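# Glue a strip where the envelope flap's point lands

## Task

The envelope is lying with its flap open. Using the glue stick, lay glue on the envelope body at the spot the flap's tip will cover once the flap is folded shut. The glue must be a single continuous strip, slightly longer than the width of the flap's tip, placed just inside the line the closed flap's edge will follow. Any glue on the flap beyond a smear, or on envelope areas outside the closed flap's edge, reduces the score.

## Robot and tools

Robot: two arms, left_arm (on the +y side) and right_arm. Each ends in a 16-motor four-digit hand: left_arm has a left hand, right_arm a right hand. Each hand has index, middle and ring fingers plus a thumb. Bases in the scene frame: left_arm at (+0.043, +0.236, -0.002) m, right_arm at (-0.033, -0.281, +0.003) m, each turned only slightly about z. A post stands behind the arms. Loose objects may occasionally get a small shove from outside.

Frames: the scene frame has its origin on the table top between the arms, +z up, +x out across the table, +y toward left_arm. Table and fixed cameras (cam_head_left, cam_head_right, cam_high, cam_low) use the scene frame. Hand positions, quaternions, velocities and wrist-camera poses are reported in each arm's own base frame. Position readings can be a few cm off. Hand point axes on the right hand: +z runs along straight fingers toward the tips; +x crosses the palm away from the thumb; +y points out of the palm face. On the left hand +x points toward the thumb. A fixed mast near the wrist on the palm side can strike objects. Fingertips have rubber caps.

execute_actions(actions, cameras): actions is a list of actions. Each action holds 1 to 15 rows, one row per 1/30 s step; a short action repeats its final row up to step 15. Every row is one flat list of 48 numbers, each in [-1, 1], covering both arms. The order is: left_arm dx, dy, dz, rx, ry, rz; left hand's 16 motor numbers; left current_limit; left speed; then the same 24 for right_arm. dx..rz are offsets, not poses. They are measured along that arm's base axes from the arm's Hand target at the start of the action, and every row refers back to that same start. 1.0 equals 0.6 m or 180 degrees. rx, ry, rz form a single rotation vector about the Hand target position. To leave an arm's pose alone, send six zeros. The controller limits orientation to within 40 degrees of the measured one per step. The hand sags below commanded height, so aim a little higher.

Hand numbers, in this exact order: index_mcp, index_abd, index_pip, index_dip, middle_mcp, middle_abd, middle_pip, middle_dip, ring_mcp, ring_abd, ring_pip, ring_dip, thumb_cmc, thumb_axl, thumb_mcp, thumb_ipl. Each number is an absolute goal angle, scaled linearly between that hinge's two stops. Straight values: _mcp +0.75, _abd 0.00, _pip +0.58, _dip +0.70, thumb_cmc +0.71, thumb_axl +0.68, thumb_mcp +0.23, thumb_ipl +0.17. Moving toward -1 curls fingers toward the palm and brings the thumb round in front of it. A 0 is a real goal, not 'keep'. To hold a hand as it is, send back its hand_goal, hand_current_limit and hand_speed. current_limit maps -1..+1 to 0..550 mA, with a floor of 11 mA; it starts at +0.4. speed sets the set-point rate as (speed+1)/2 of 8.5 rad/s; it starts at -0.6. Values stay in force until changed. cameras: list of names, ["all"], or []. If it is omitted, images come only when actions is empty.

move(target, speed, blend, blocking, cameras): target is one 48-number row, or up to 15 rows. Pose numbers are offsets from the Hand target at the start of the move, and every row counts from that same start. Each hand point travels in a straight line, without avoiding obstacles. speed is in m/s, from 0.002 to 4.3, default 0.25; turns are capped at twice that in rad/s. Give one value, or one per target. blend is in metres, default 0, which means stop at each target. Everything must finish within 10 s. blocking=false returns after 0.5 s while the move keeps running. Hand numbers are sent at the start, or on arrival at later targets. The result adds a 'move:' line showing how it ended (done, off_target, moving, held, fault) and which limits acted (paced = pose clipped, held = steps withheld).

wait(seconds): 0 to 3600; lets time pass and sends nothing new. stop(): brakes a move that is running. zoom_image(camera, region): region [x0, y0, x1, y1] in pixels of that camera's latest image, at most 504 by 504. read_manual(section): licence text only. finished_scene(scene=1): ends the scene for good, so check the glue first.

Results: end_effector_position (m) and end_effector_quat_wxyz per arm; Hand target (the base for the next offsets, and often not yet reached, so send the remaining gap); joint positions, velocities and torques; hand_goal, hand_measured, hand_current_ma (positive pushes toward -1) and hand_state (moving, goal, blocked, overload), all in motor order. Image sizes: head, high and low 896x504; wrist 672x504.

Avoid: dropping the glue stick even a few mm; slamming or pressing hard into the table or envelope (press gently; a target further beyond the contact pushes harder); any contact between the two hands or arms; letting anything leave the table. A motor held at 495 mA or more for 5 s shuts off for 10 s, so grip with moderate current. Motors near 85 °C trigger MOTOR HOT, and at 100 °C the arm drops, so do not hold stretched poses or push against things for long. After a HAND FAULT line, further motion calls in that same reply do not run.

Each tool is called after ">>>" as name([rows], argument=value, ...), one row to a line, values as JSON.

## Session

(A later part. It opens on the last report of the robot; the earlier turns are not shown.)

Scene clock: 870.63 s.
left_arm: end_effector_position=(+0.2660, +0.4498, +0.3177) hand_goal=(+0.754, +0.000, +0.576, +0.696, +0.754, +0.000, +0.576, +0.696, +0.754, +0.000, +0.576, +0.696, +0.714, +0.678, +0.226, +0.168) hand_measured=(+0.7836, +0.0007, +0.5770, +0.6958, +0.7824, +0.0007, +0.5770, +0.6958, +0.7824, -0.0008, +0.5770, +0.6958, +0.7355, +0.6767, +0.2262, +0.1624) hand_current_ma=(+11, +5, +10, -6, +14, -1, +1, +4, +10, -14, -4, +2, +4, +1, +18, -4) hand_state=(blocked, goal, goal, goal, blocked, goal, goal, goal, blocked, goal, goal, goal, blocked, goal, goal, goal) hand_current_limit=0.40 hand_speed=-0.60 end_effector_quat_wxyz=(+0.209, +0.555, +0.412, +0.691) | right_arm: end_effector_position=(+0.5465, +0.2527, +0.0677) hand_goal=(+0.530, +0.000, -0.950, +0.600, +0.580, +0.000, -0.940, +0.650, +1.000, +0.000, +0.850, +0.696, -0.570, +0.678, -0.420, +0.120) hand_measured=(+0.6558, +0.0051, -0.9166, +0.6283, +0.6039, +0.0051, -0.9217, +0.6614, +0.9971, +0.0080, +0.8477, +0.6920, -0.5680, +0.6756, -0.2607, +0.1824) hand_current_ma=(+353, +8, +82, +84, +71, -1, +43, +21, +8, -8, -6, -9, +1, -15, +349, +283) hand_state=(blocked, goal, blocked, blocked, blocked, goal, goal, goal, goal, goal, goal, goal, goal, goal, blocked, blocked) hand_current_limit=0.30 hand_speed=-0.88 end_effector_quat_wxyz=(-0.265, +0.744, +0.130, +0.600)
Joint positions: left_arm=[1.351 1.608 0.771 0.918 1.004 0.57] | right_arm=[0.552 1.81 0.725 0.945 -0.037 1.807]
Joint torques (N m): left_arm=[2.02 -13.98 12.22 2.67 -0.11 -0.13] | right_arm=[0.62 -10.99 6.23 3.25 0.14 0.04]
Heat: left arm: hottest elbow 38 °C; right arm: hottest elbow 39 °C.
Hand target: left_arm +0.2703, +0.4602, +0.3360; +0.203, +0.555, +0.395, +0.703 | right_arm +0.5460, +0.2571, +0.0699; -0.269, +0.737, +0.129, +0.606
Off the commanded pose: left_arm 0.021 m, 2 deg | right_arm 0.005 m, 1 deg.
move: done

>>> move([
  [0,0,0,0,0,0,0.754,0,0.576,0.696,0.754,0,0.576,0.696,0.754,0,0.576,0.696,0.714,0.678,0.226,0.168,0.4,-0.6,0.003,0,-0.0117,0,0,0,0.53,0,-0.95,0.6,0.58,0,-0.94,0.65,1.0,0,0.85,0.696,-0.571,0.678,-0.42,0.12,0.3,-0.88],
], speed=0.04, cameras=[])

Scene clock: 876.07 s.
left_arm: end_effector_position=(+0.2660, +0.4498, +0.3177) hand_goal=(+0.754, +0.000, +0.576, +0.696, +0.754, +0.000, +0.576, +0.696, +0.754, +0.000, +0.576, +0.696, +0.714, +0.678, +0.226, +0.168) hand_measured=(+0.7824, +0.0007, +0.5770, +0.6958, +0.7824, -0.0008, +0.5770, +0.6958, +0.7812, -0.0008, +0.5770, +0.6958, +0.7343, +0.6767, +0.2252, +0.1624) hand_current_ma=(+6, +4, +9, +2, +9, -7, +9, +0, +17, -10, -1, +0, +11, +8, +7, -8) hand_state=(blocked, goal, goal, goal, blocked, goal, goal, goal, blocked, goal, goal, goal, blocked, goal, goal, goal) hand_current_limit=0.40 hand_speed=-0.60 end_effector_quat_wxyz=(+0.209, +0.555, +0.412, +0.691) | right_arm: end_effector_position=(+0.5472, +0.2531, +0.0649) hand_goal=(+0.530, +0.000, -0.950, +0.600, +0.580, +0.000, -0.940, +0.650, +1.000, +0.000, +0.850, +0.696, -0.570, +0.678, -0.420, +0.120) hand_measured=(+0.6546, +0.0051, -0.9166, +0.6257, +0.6039, +0.0051, -0.9217, +0.6614, +0.9971, +0.0080, +0.8477, +0.6920, -0.5693, +0.6756, -0.2607, +0.1824) hand_current_ma=(+351, +7, +78, +73, +69, -7, +38, +30, +1, +0, -1, -20, -6, -15, +352, +287) hand_state=(blocked, goal, blocked, blocked, blocked, goal, goal, goal, goal, goal, goal, goal, goal, goal, blocked, blocked) hand_current_limit=0.30 hand_speed=-0.88 end_effector_quat_wxyz=(-0.266, +0.741, +0.130, +0.603)
Joint positions: left_arm=[1.351 1.608 0.771 0.918 1.004 0.57] | right_arm=[0.552 1.825 0.725 0.968 -0.037 1.807]
Joint torques (N m): left_arm=[2.02 -14.04 12.22 2.69 -0.11 -0.13] | right_arm=[0.73 -10.17 6.38 3.11 0.06 0.02]
Heat: left arm: hottest elbow 38 °C; right arm: hottest elbow 38 °C.
Hand target: left_arm +0.2703, +0.4602, +0.3360; +0.203, +0.555, +0.395, +0.703 | right_arm +0.5478, +0.2571, +0.0628; -0.269, +0.738, +0.129, +0.606
Off the commanded pose: left_arm 0.021 m, 2 deg | right_arm 0.004 m, 1 deg.
move: done

>>> move([
  [0,0,0,0,0,0,0.754,0,0.576,0.696,0.754,0,0.576,0.696,0.754,0,0.576,0.696,0.714,0.678,0.226,0.168,0.4,-0.6,0,0,0.015,0,0,0,0.53,0,-0.95,0.6,0.58,0,-0.94,0.65,1.0,0,0.85,0.696,-0.571,0.678,-0.42,0.12,0.3,-0.88],
  [0,0,0,0,0,0,0.754,0,0.576,0.696,0.754,0,0.576,0.696,0.754,0,0.576,0.696,0.714,0.678,0.226,0.168,0.4,-0.6,0.0034,-0.0075,0.015,0,0,0,0.53,0,-0.95,0.6,0.58,0,-0.94,0.65,1.0,0,0.85,0.696,-0.571,0.678,-0.42,0.12,0.3,-0.88],
], speed=0.05, cameras=[])

Scene clock: 880.60 s.
left_arm: end_effector_position=(+0.2660, +0.4498, +0.3177) hand_goal=(+0.754, +0.000, +0.576, +0.696, +0.754, +0.000, +0.576, +0.696, +0.754, +0.000, +0.576, +0.696, +0.714, +0.678, +0.226, +0.168) hand_measured=(+0.7824, -0.0008, +0.5770, +0.6958, +0.7812, +0.0007, +0.5770, +0.6958, +0.7812, -0.0008, +0.5770, +0.6958, +0.7343, +0.6777, +0.2262, +0.1624) hand_current_ma=(+7, -1, +10, -2, +7, -6, +4, +3, +17, -13, -3, -2, +5, +4, +5, -10) hand_state=(blocked, goal, goal, goal, blocked, goal, goal, goal, blocked, goal, goal, goal, blocked, goal, goal, goal) hand_current_limit=0.40 hand_speed=-0.60 end_effector_quat_wxyz=(+0.209, +0.555, +0.412, +0.691) | right_arm: end_effector_position=(+0.5472, +0.2536, +0.0649) hand_goal=(+0.530, +0.000, -0.950, +0.600, +0.580, +0.000, -0.940, +0.650, +1.000, +0.000, +0.850, +0.696, -0.570, +0.678, -0.420, +0.120) hand_measured=(+0.6558, +0.0051, -0.9166, +0.6244, +0.6039, +0.0051, -0.9217, +0.6614, +0.9971, +0.0065, +0.8477, +0.6920, -0.5693, +0.6746, -0.2597, +0.1824) hand_current_ma=(+350, +8, +85, +73, +69, -6, +44, +28, +0, +0, -6, -15, -1, -14, +350, +289) hand_state=(blocked, goal, blocked, blocked, blocked, goal, goal, goal, goal, goal, goal, goal, goal, goal, blocked, blocked) hand_current_limit=0.30 hand_speed=-0.88 end_effector_quat_wxyz=(-0.267, +0.740, +0.131, +0.603)
Joint positions: left_arm=[1.351 1.608 0.771 0.918 1.004 0.57] | right_arm=[0.551 1.825 0.725 0.969 -0.041 1.807]
Joint torques (N m): left_arm=[1.96 -14.04 12.21 2.69 -0.11 -0.14] | right_arm=[-0.32 -12.81 6.28 2.1 -0.21 0.02]
Heat: left arm: hottest elbow 38 °C; right arm: hottest elbow 38 °C.
Hand target: left_arm +0.2703, +0.4602, +0.3360; +0.203, +0.555, +0.395, +0.703 | right_arm +0.5500, +0.2524, +0.0719; -0.269, +0.737, +0.129, +0.606
Off the commanded pose: left_arm 0.021 m, 2 deg | right_arm 0.007 m, 1 deg.
move: done

>>> move([
  [0,0,0,0,0,0,0.754,0,0.576,0.696,0.754,0,0.576,0.696,0.754,0,0.576,0.696,0.714,0.678,0.226,0.168,0.4,-0.6,0,0,0.0268,0,0,0,0.53,0,-0.95,0.6,0.58,0,-0.94,0.65,1.0,0,0.85,0.696,-0.571,0.678,-0.42,0.12,0.3,-0.88],
  [0,0,0,0,0,0,0.754,0,0.576,0.696,0.754,0,0.576,0.696,0.754,0,0.576,0.696,0.714,0.678,0.226,0.168,0.4,-0.6,0,0,-0.0032,0,0,0,0.53,0,-0.95,0.6,0.58,0,-0.94,0.65,1.0,0,0.85,0.696,-0.571,0.678,-0.42,0.12,0.3,-0.88],
], speed=0.05, cameras=[])

Scene clock: 888.80 s.
left_arm: end_effector_position=(+0.2660, +0.4498, +0.3177) hand_goal=(+0.754, +0.000, +0.576, +0.696, +0.754, +0.000, +0.576, +0.696, +0.754, +0.000, +0.576, +0.696, +0.714, +0.678, +0.226, +0.168) hand_measured=(+0.7836, -0.0008, +0.5770, +0.6958, +0.7812, -0.0008, +0.5770, +0.6958, +0.7812, +0.0007, +0.5770, +0.6958, +0.7355, +0.6767, +0.2262, +0.1624) hand_current_ma=(+8, +7, +5, -5, +5, -7, +5, +10, +10, -11, -5, +0, +1, -1, +8, -5) hand_state=(blocked, goal, goal, goal, blocked, goal, goal, goal, blocked, goal, goal, goal, blocked, goal, goal, goal) hand_current_limit=0.40 hand_speed=-0.60 end_effector_quat_wxyz=(+0.209, +0.555, +0.412, +0.691) | right_arm: end_effector_position=(+0.5463, +0.2534, +0.0667) hand_goal=(+0.530, +0.000, -0.950, +0.600, +0.580, +0.000, -0.940, +0.650, +1.000, +0.000, +0.850, +0.696, -0.570, +0.678, -0.420, +0.120) hand_measured=(+0.6558, +0.0051, -0.9166, +0.6257, +0.6039, +0.0051, -0.9230, +0.6601, +0.9971, +0.0080, +0.8477, +0.6920, -0.5680, +0.6756, -0.2607, +0.1824) hand_current_ma=(+354, +15, +88, +75, +69, +3, +32, +20, +3, +3, +3, -16, -5, -13, +357, +277) hand_state=(blocked, goal, blocked, blocked, blocked, goal, goal, goal, goal, goal, goal, goal, goal, goal, blocked, blocked) hand_current_limit=0.30 hand_speed=-0.88 end_effector_quat_wxyz=(-0.266, +0.744, +0.132, +0.598)
Joint positions: left_arm=[1.351 1.608 0.771 0.918 1.004 0.57] | right_arm=[0.551 1.811 0.725 0.943 -0.043 1.807]
Joint torques (N m): left_arm=[2.02 -13.98 12.22 2.7 -0.11 -0.13] | right_arm=[-0.44 -10.93 6.41 3.28 -0.15 0.03]
Heat: left arm: hottest elbow 38 °C; right arm: hottest elbow 37 °C.
Hand target: left_arm +0.2703, +0.4602, +0.3360; +0.203, +0.555, +0.395, +0.703 | right_arm +0.5500, +0.2524, +0.0700; -0.269, +0.737, +0.129, +0.606
Off the commanded pose: left_arm 0.021 m, 2 deg | right_arm 0.005 m, 1 deg.
move: done

>>> move([
  [0,0,0,0,0,0,0.754,0,0.576,0.696,0.754,0,0.576,0.696,0.754,0,0.576,0.696,0.714,0.678,0.226,0.168,0.4,-0.6,0,0,0.025,0,0,0,0.53,0,-0.95,0.6,0.58,0,-0.94,0.65,1.0,0,0.85,0.696,-0.571,0.678,-0.42,0.12,0.3,-0.88],
  [0,0,0,0,0,0,0.754,0,0.576,0.696,0.754,0,0.576,0.696,0.754,0,0.576,0.696,0.714,0.678,0.226,0.168,0.4,-0.6,0.002,-0.015,0.025,0,0,0,0.53,0,-0.95,0.6,0.58,0,-0.94,0.65,1.0,0,0.85,0.696,-0.571,0.678,-0.42,0.12,0.3,-0.88],
  [0,0,0,0,0,0,0.754,0,0.576,0.696,0.754,0,0.576,0.696,0.754,0,0.576,0.696,0.714,0.678,0.226,0.168,0.4,-0.6,0.002,-0.0155,0.004,0,0,0,0.53,0,-0.95,0.6,0.58,0,-0.94,0.65,1.0,0,0.85,0.696,-0.571,0.678,-0.42,0.12,0.3,-0.88],
], speed=0.05, cameras=[])

Scene clock: 900.73 s.
left_arm: end_effector_position=(+0.2660, +0.4498, +0.3177) hand_goal=(+0.754, +0.000, +0.576, +0.696, +0.754, +0.000, +0.576, +0.696, +0.754, +0.000, +0.576, +0.696, +0.714, +0.678, +0.226, +0.168) hand_measured=(+0.7836, -0.0008, +0.5770, +0.6958, +0.7812, -0.0008, +0.5770, +0.6958, +0.7812, -0.0008, +0.5757, +0.6958, +0.7355, +0.6767, +0.2262, +0.1624) hand_current_ma=(+10, +1, +2, +4, +15, -9, +1, +8, +11, -6, -3, -1, +14, +1, +10, -7) hand_state=(blocked, goal, goal, goal, blocked, goal, goal, goal, blocked, goal, goal, goal, blocked, goal, goal, goal) hand_current_limit=0.40 hand_speed=-0.60 end_effector_quat_wxyz=(+0.209, +0.555, +0.412, +0.691) | right_arm: end_effector_position=(+0.5512, +0.2465, +0.0746) hand_goal=(+0.530, +0.000, -0.950, +0.600, +0.580, +0.000, -0.940, +0.650, +1.000, +0.000, +0.850, +0.696, -0.570, +0.678, -0.420, +0.120) hand_measured=(+0.6558, +0.0051, -0.9166, +0.6257, +0.6039, +0.0051, -0.9230, +0.6601, +0.9971, +0.0065, +0.8477, +0.6920, -0.5680, +0.6756, -0.2607, +0.1824) hand_current_ma=(+354, +9, +77, +63, +68, -7, +50, +23, +3, -3, -8, -14, -2, -13, +352, +284) hand_state=(blocked, goal, blocked, blocked, blocked, goal, goal, goal, goal, goal, goal, goal, goal, goal, blocked, blocked) hand_current_limit=0.30 hand_speed=-0.88 end_effector_quat_wxyz=(-0.269, +0.740, +0.131, +0.602)
Joint positions: left_arm=[1.351 1.608 0.771 0.918 1.004 0.57] | right_arm=[0.532 1.796 0.725 0.94 -0.062 1.807]
Joint torques (N m): left_arm=[2.02 -14.04 12.21 2.7 -0.12 -0.13] | right_arm=[-0.15 -10.64 5.68 3.26 -0.16 0.01]
Heat: left arm: hottest elbow 38 °C; right arm: hottest elbow 36 °C.
Hand target: left_arm +0.2703, +0.4602, +0.3360; +0.203, +0.555, +0.395, +0.703 | right_arm +0.5512, +0.2431, +0.0725; -0.269, +0.737, +0.129, +0.606
Off the commanded pose: left_arm 0.021 m, 2 deg | right_arm 0.004 m, 1 deg.
move: done

>>> move([
  [0,0,0,0,0,0,0.754,0,0.576,0.696,0.754,0,0.576,0.696,0.754,0,0.576,0.696,0.714,0.678,0.226,0.168,0.4,-0.6,0,0.002,-0.0135,0,0,0,0.53,0,-0.95,0.6,0.58,0,-0.94,0.65,1.0,0,0.85,0.696,-0.571,0.678,-0.42,0.12,0.3,-0.88],
], speed=0.04, cameras=[])

Scene clock: 906.63 s.
left_arm: end_effector_position=(+0.2660, +0.4498, +0.3177) hand_goal=(+0.754, +0.000, +0.576, +0.696, +0.754, +0.000, +0.576, +0.696, +0.754, +0.000, +0.576, +0.696, +0.714, +0.678, +0.226, +0.168) hand_measured=(+0.7824, -0.0008, +0.5770, +0.6958, +0.7824, +0.0007, +0.5770, +0.6958, +0.7812, -0.0008, +0.5770, +0.6958, +0.7355, +0.6777, +0.2262, +0.1624) hand_current_ma=(+2, +10, +5, -7, +9, -4, +2, +4, +11, -8, -1, +1, +13, -3, +9, -8) hand_state=(blocked, goal, goal, goal, blocked, goal, goal, goal, blocked, goal, goal, goal, blocked, goal, goal, goal) hand_current_limit=0.40 hand_speed=-0.60 end_effector_quat_wxyz=(+0.209, +0.555, +0.412, +0.691) | right_arm: end_effector_position=(+0.5514, +0.2467, +0.0657) hand_goal=(+0.530, +0.000, -0.950, +0.600, +0.580, +0.000, -0.940, +0.650, +1.000, +0.000, +0.850, +0.696, -0.570, +0.678, -0.420, +0.120) hand_measured=(+0.6558, +0.0051, -0.9166, +0.6244, +0.6039, +0.0051, -0.9217, +0.6601, +0.9971, +0.0080, +0.8477, +0.6920, -0.5680, +0.6756, -0.2607, +0.1824) hand_current_ma=(+346, +9, +80, +77, +70, -2, +46, +21, -1, +0, -5, -15, -3, -15, +357, +280) hand_state=(blocked, goal, blocked, blocked, blocked, goal, goal, goal, goal, goal, goal, goal, goal, goal, blocked, blocked) hand_current_limit=0.30 hand_speed=-0.88 end_effector_quat_wxyz=(-0.268, +0.741, +0.131, +0.602)
Joint positions: left_arm=[1.351 1.608 0.771 0.918 1.004 0.57] | right_arm=[0.532 1.822 0.725 0.965 -0.062 1.807]
Joint torques (N m): left_arm=[2.02 -13.98 12.22 2.67 -0.11 -0.13] | right_arm=[-0.09 -10.87 5.65 3.21 -0.09 0]
Heat: left arm: hottest elbow 38 °C; right arm: hottest elbow 36 °C.
Hand target: left_arm +0.2703, +0.4602, +0.3360; +0.203, +0.555, +0.395, +0.703 | right_arm +0.5511, +0.2443, +0.0641; -0.269, +0.738, +0.129, +0.606
Off the commanded pose: left_arm 0.021 m, 2 deg | right_arm 0.003 m, 1 deg.
move: done

>>> move([
  [0,0,0,0,0,0,0.754,0,0.576,0.696,0.754,0,0.576,0.696,0.754,0,0.576,0.696,0.714,0.678,0.226,0.168,0.4,-0.6,0,0,0.035,0,0,0,0.53,0,-0.95,0.6,0.58,0,-0.94,0.65,1.0,0,0.85,0.696,-0.571,0.678,-0.42,0.12,0.3,-0.88],
  [0,0,0,0,0,0,0.754,0,0.576,0.696,0.754,0,0.576,0.696,0.754,0,0.576,0.696,0.714,0.678,0.226,0.168,0.4,-0.6,0.0032,-0.0092,0.035,0,0,0,0.53,0,-0.95,0.6,0.58,0,-0.94,0.65,1.0,0,0.85,0.696,-0.571,0.678,-0.42,0.12,0.3,-0.88],
  [0,0,0,0,0,0,0.754,0,0.576,0.696,0.754,0,0.576,0.696,0.754,0,0.576,0.696,0.714,0.678,0.226,0.168,0.4,-0.6,0.0032,-0.0092,0.0,0,0,0,0.53,0,-0.95,0.6,0.58,0,-0.94,0.65,1.0,0,0.85,0.696,-0.571,0.678,-0.42,0.12,0.3,-0.88],
], speed=[0.06,0.06,0.05], cameras=[])

Scene clock: 919.40 s.
left_arm: end_effector_position=(+0.2660, +0.4498, +0.3177) hand_goal=(+0.754, +0.000, +0.576, +0.696, +0.754, +0.000, +0.576, +0.696, +0.754, +0.000, +0.576, +0.696, +0.714, +0.678, +0.226, +0.168) hand_measured=(+0.7824, -0.0008, +0.5770, +0.6958, +0.7812, +0.0007, +0.5770, +0.6958, +0.7812, +0.0007, +0.5770, +0.6958, +0.7355, +0.6777, +0.2262, +0.1624) hand_current_ma=(+10, +7, +6, -5, +7, -2, +9, +5, +9, -13, -6, +2, +7, +6, +4, -6) hand_state=(blocked, goal, goal, goal, blocked, goal, goal, goal, blocked, goal, goal, goal, blocked, goal, goal, goal) hand_current_limit=0.40 hand_speed=-0.60 end_effector_quat_wxyz=(+0.209, +0.555, +0.412, +0.691) | right_arm: end_effector_position=(+0.5522, +0.2423, +0.0657) hand_goal=(+0.530, +0.000, -0.950, +0.600, +0.580, +0.000, -0.940, +0.650, +1.000, +0.000, +0.850, +0.696, -0.570, +0.678, -0.420, +0.120) hand_measured=(+0.6558, +0.0051, -0.9166, +0.6257, +0.6027, +0.0051, -0.9230, +0.6601, +0.9971, +0.0080, +0.8477, +0.6932, -0.5680, +0.6756, -0.2607, +0.1824) hand_current_ma=(+348, +12, +82, +79, +70, -5, +45, +22, +6, +6, +3, -21, +6, -15, +351, +277) hand_state=(blocked, goal, blocked, blocked, blocked, goal, goal, goal, goal, goal, goal, goal, goal, goal, blocked, blocked) hand_current_limit=0.30 hand_speed=-0.88 end_effector_quat_wxyz=(-0.269, +0.740, +0.131, +0.602)
Joint positions: left_arm=[1.351 1.608 0.771 0.918 1.004 0.57] | right_arm=[0.521 1.819 0.72 0.968 -0.073 1.807]
Joint torques (N m): left_arm=[1.96 -14.04 12.22 2.69 -0.11 -0.13] | right_arm=[-0.44 -11.16 5.81 3.14 -0.15 -0.01]
Motor temperatures (°C): left_arm=[24 30 38 23 23 23] | right_arm=[26 29 35 28 22 22]
Heat: left arm: hottest elbow 38 °C; right arm: hottest elbow 35 °C.
Hand target: left_arm +0.2703, +0.4602, +0.3360; +0.203, +0.555, +0.395, +0.703 | right_arm +0.5531, +0.2390, +0.0644; -0.270, +0.737, +0.129, +0.606
Off the commanded pose: left_arm 0.021 m, 2 deg | right_arm 0.004 m, 1 deg.
move: done

>>> move([
  [0,0,0,0,0,0,0.754,0,0.576,0.696,0.754,0,0.576,0.696,0.754,0,0.576,0.696,0.714,0.678,0.226,0.168,0.4,-0.6,0,0,0.033,0,0,0,0.53,0,-0.95,0.6,0.58,0,-0.94,0.65,1.0,0,0.85,0.696,-0.571,0.678,-0.42,0.12,0.3,-0.88],
  [0,0,0,0,0,0,0.754,0,0.576,0.696,0.754,0,0.576,0.696,0.754,0,0.576,0.696,0.714,0.678,0.226,0.168,0.4,-0.6,0.0042,-0.0075,0.033,0,0,0,0.53,0,-0.95,0.6,0.58,0,-0.94,0.65,1.0,0,0.85,0.696,-0.571,0.678,-0.42,0.12,0.3,-0.88],
  [0,0,0,0,0,0,0.754,0,0.576,0.696,0.754,0,0.576,0.696,0.754,0,0.576,0.696,0.714,0.678,0.226,0.168,0.4,-0.6,0.0042,-0.0075,0.0,0,0,0,0.53,0,-0.95,0.6,0.58,0,-0.94,0.65,1.0,0,0.85,0.696,-0.571,0.678,-0.42,0.12,0.3,-0.88],
], speed=[0.06,0.06,0.05], blend=[0.002,0,0], cameras=["cam_low"])

>>> zoom_image(camera="cam_low", region=[300, 280, 410, 340])

Scene clock: 928.47 s.
left_arm: end_effector_position=(+0.2660, +0.4498, +0.3177) hand_goal=(+0.754, +0.000, +0.576, +0.696, +0.754, +0.000, +0.576, +0.696, +0.754, +0.000, +0.576, +0.696, +0.714, +0.678, +0.226, +0.168) hand_measured=(+0.7836, -0.0008, +0.5770, +0.6958, +0.7824, -0.0008, +0.5770, +0.6958, +0.7812, -0.0008, +0.5770, +0.6958, +0.7343, +0.6777, +0.2262, +0.1624) hand_current_ma=(+8, -7, +9, -2, +5, -8, +8, +4, +11, -7, -5, +3, +6, +5, +12, -5) hand_state=(blocked, goal, goal, goal, blocked, goal, goal, goal, blocked, goal, goal, goal, blocked, goal, goal, goal) hand_current_limit=0.40 hand_speed=-0.60 end_effector_quat_wxyz=(+0.209, +0.555, +0.412, +0.691) | right_arm: end_effector_position=(+0.5549, +0.2376, +0.0658) hand_goal=(+0.530, +0.000, -0.950, +0.600, +0.580, +0.000, -0.940, +0.650, +1.000, +0.000, +0.850, +0.696, -0.570, +0.678, -0.420, +0.120) hand_measured=(+0.6558, +0.0051, -0.9166, +0.6257, +0.6027, +0.0051, -0.9230, +0.6601, +0.9971, +0.0080, +0.8477, +0.6932, -0.5680, +0.6756, -0.2597, +0.1824) hand_current_ma=(+352, +11, +86, +67, +62, +0, +46, +25, +9, -1, -2, -22, +4, -16, +352, +283) hand_state=(blocked, goal, blocked, blocked, blocked, goal, goal, goal, goal, goal, goal, goal, goal, goal, blocked, blocked) hand_current_limit=0.30 hand_speed=-0.88 end_effector_quat_wxyz=(-0.269, +0.741, +0.130, +0.602)
Joint positions: left_arm=[1.351 1.608 0.771 0.918 1.004 0.57] | right_arm=[0.509 1.819 0.72 0.967 -0.085 1.806]
Joint torques (N m): left_arm=[1.96 -14.04 12.21 2.67 -0.11 -0.13] | right_arm=[-0.26 -11.28 5.7 3.15 -0.15 -0.01]
Heat: left arm: hottest elbow 38 °C; right arm: hottest elbow 34 °C.
Hand target: left_arm +0.2703, +0.4602, +0.3360; +0.203, +0.555, +0.395, +0.703 | right_arm +0.5557, +0.2345, +0.0645; -0.269, +0.737, +0.129, +0.606
Off the commanded pose: left_arm 0.021 m, 2 deg | right_arm 0.003 m, 1 deg.
move: done

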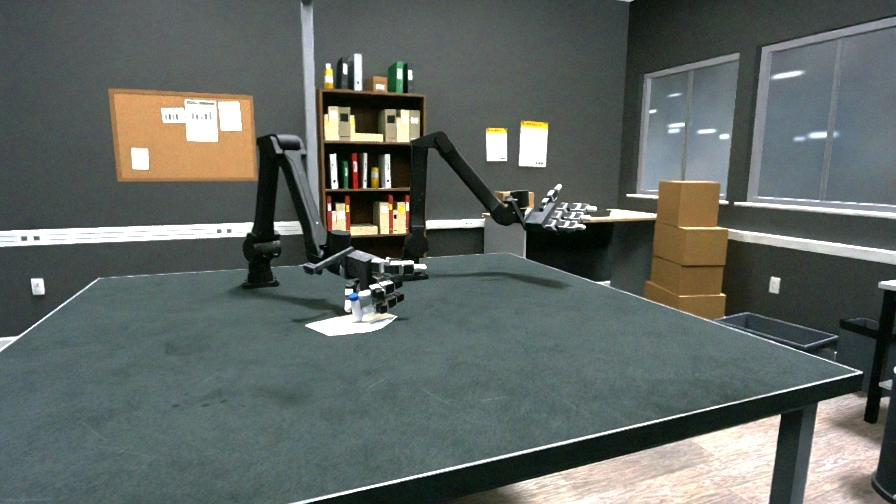

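Scaled by 4.582.

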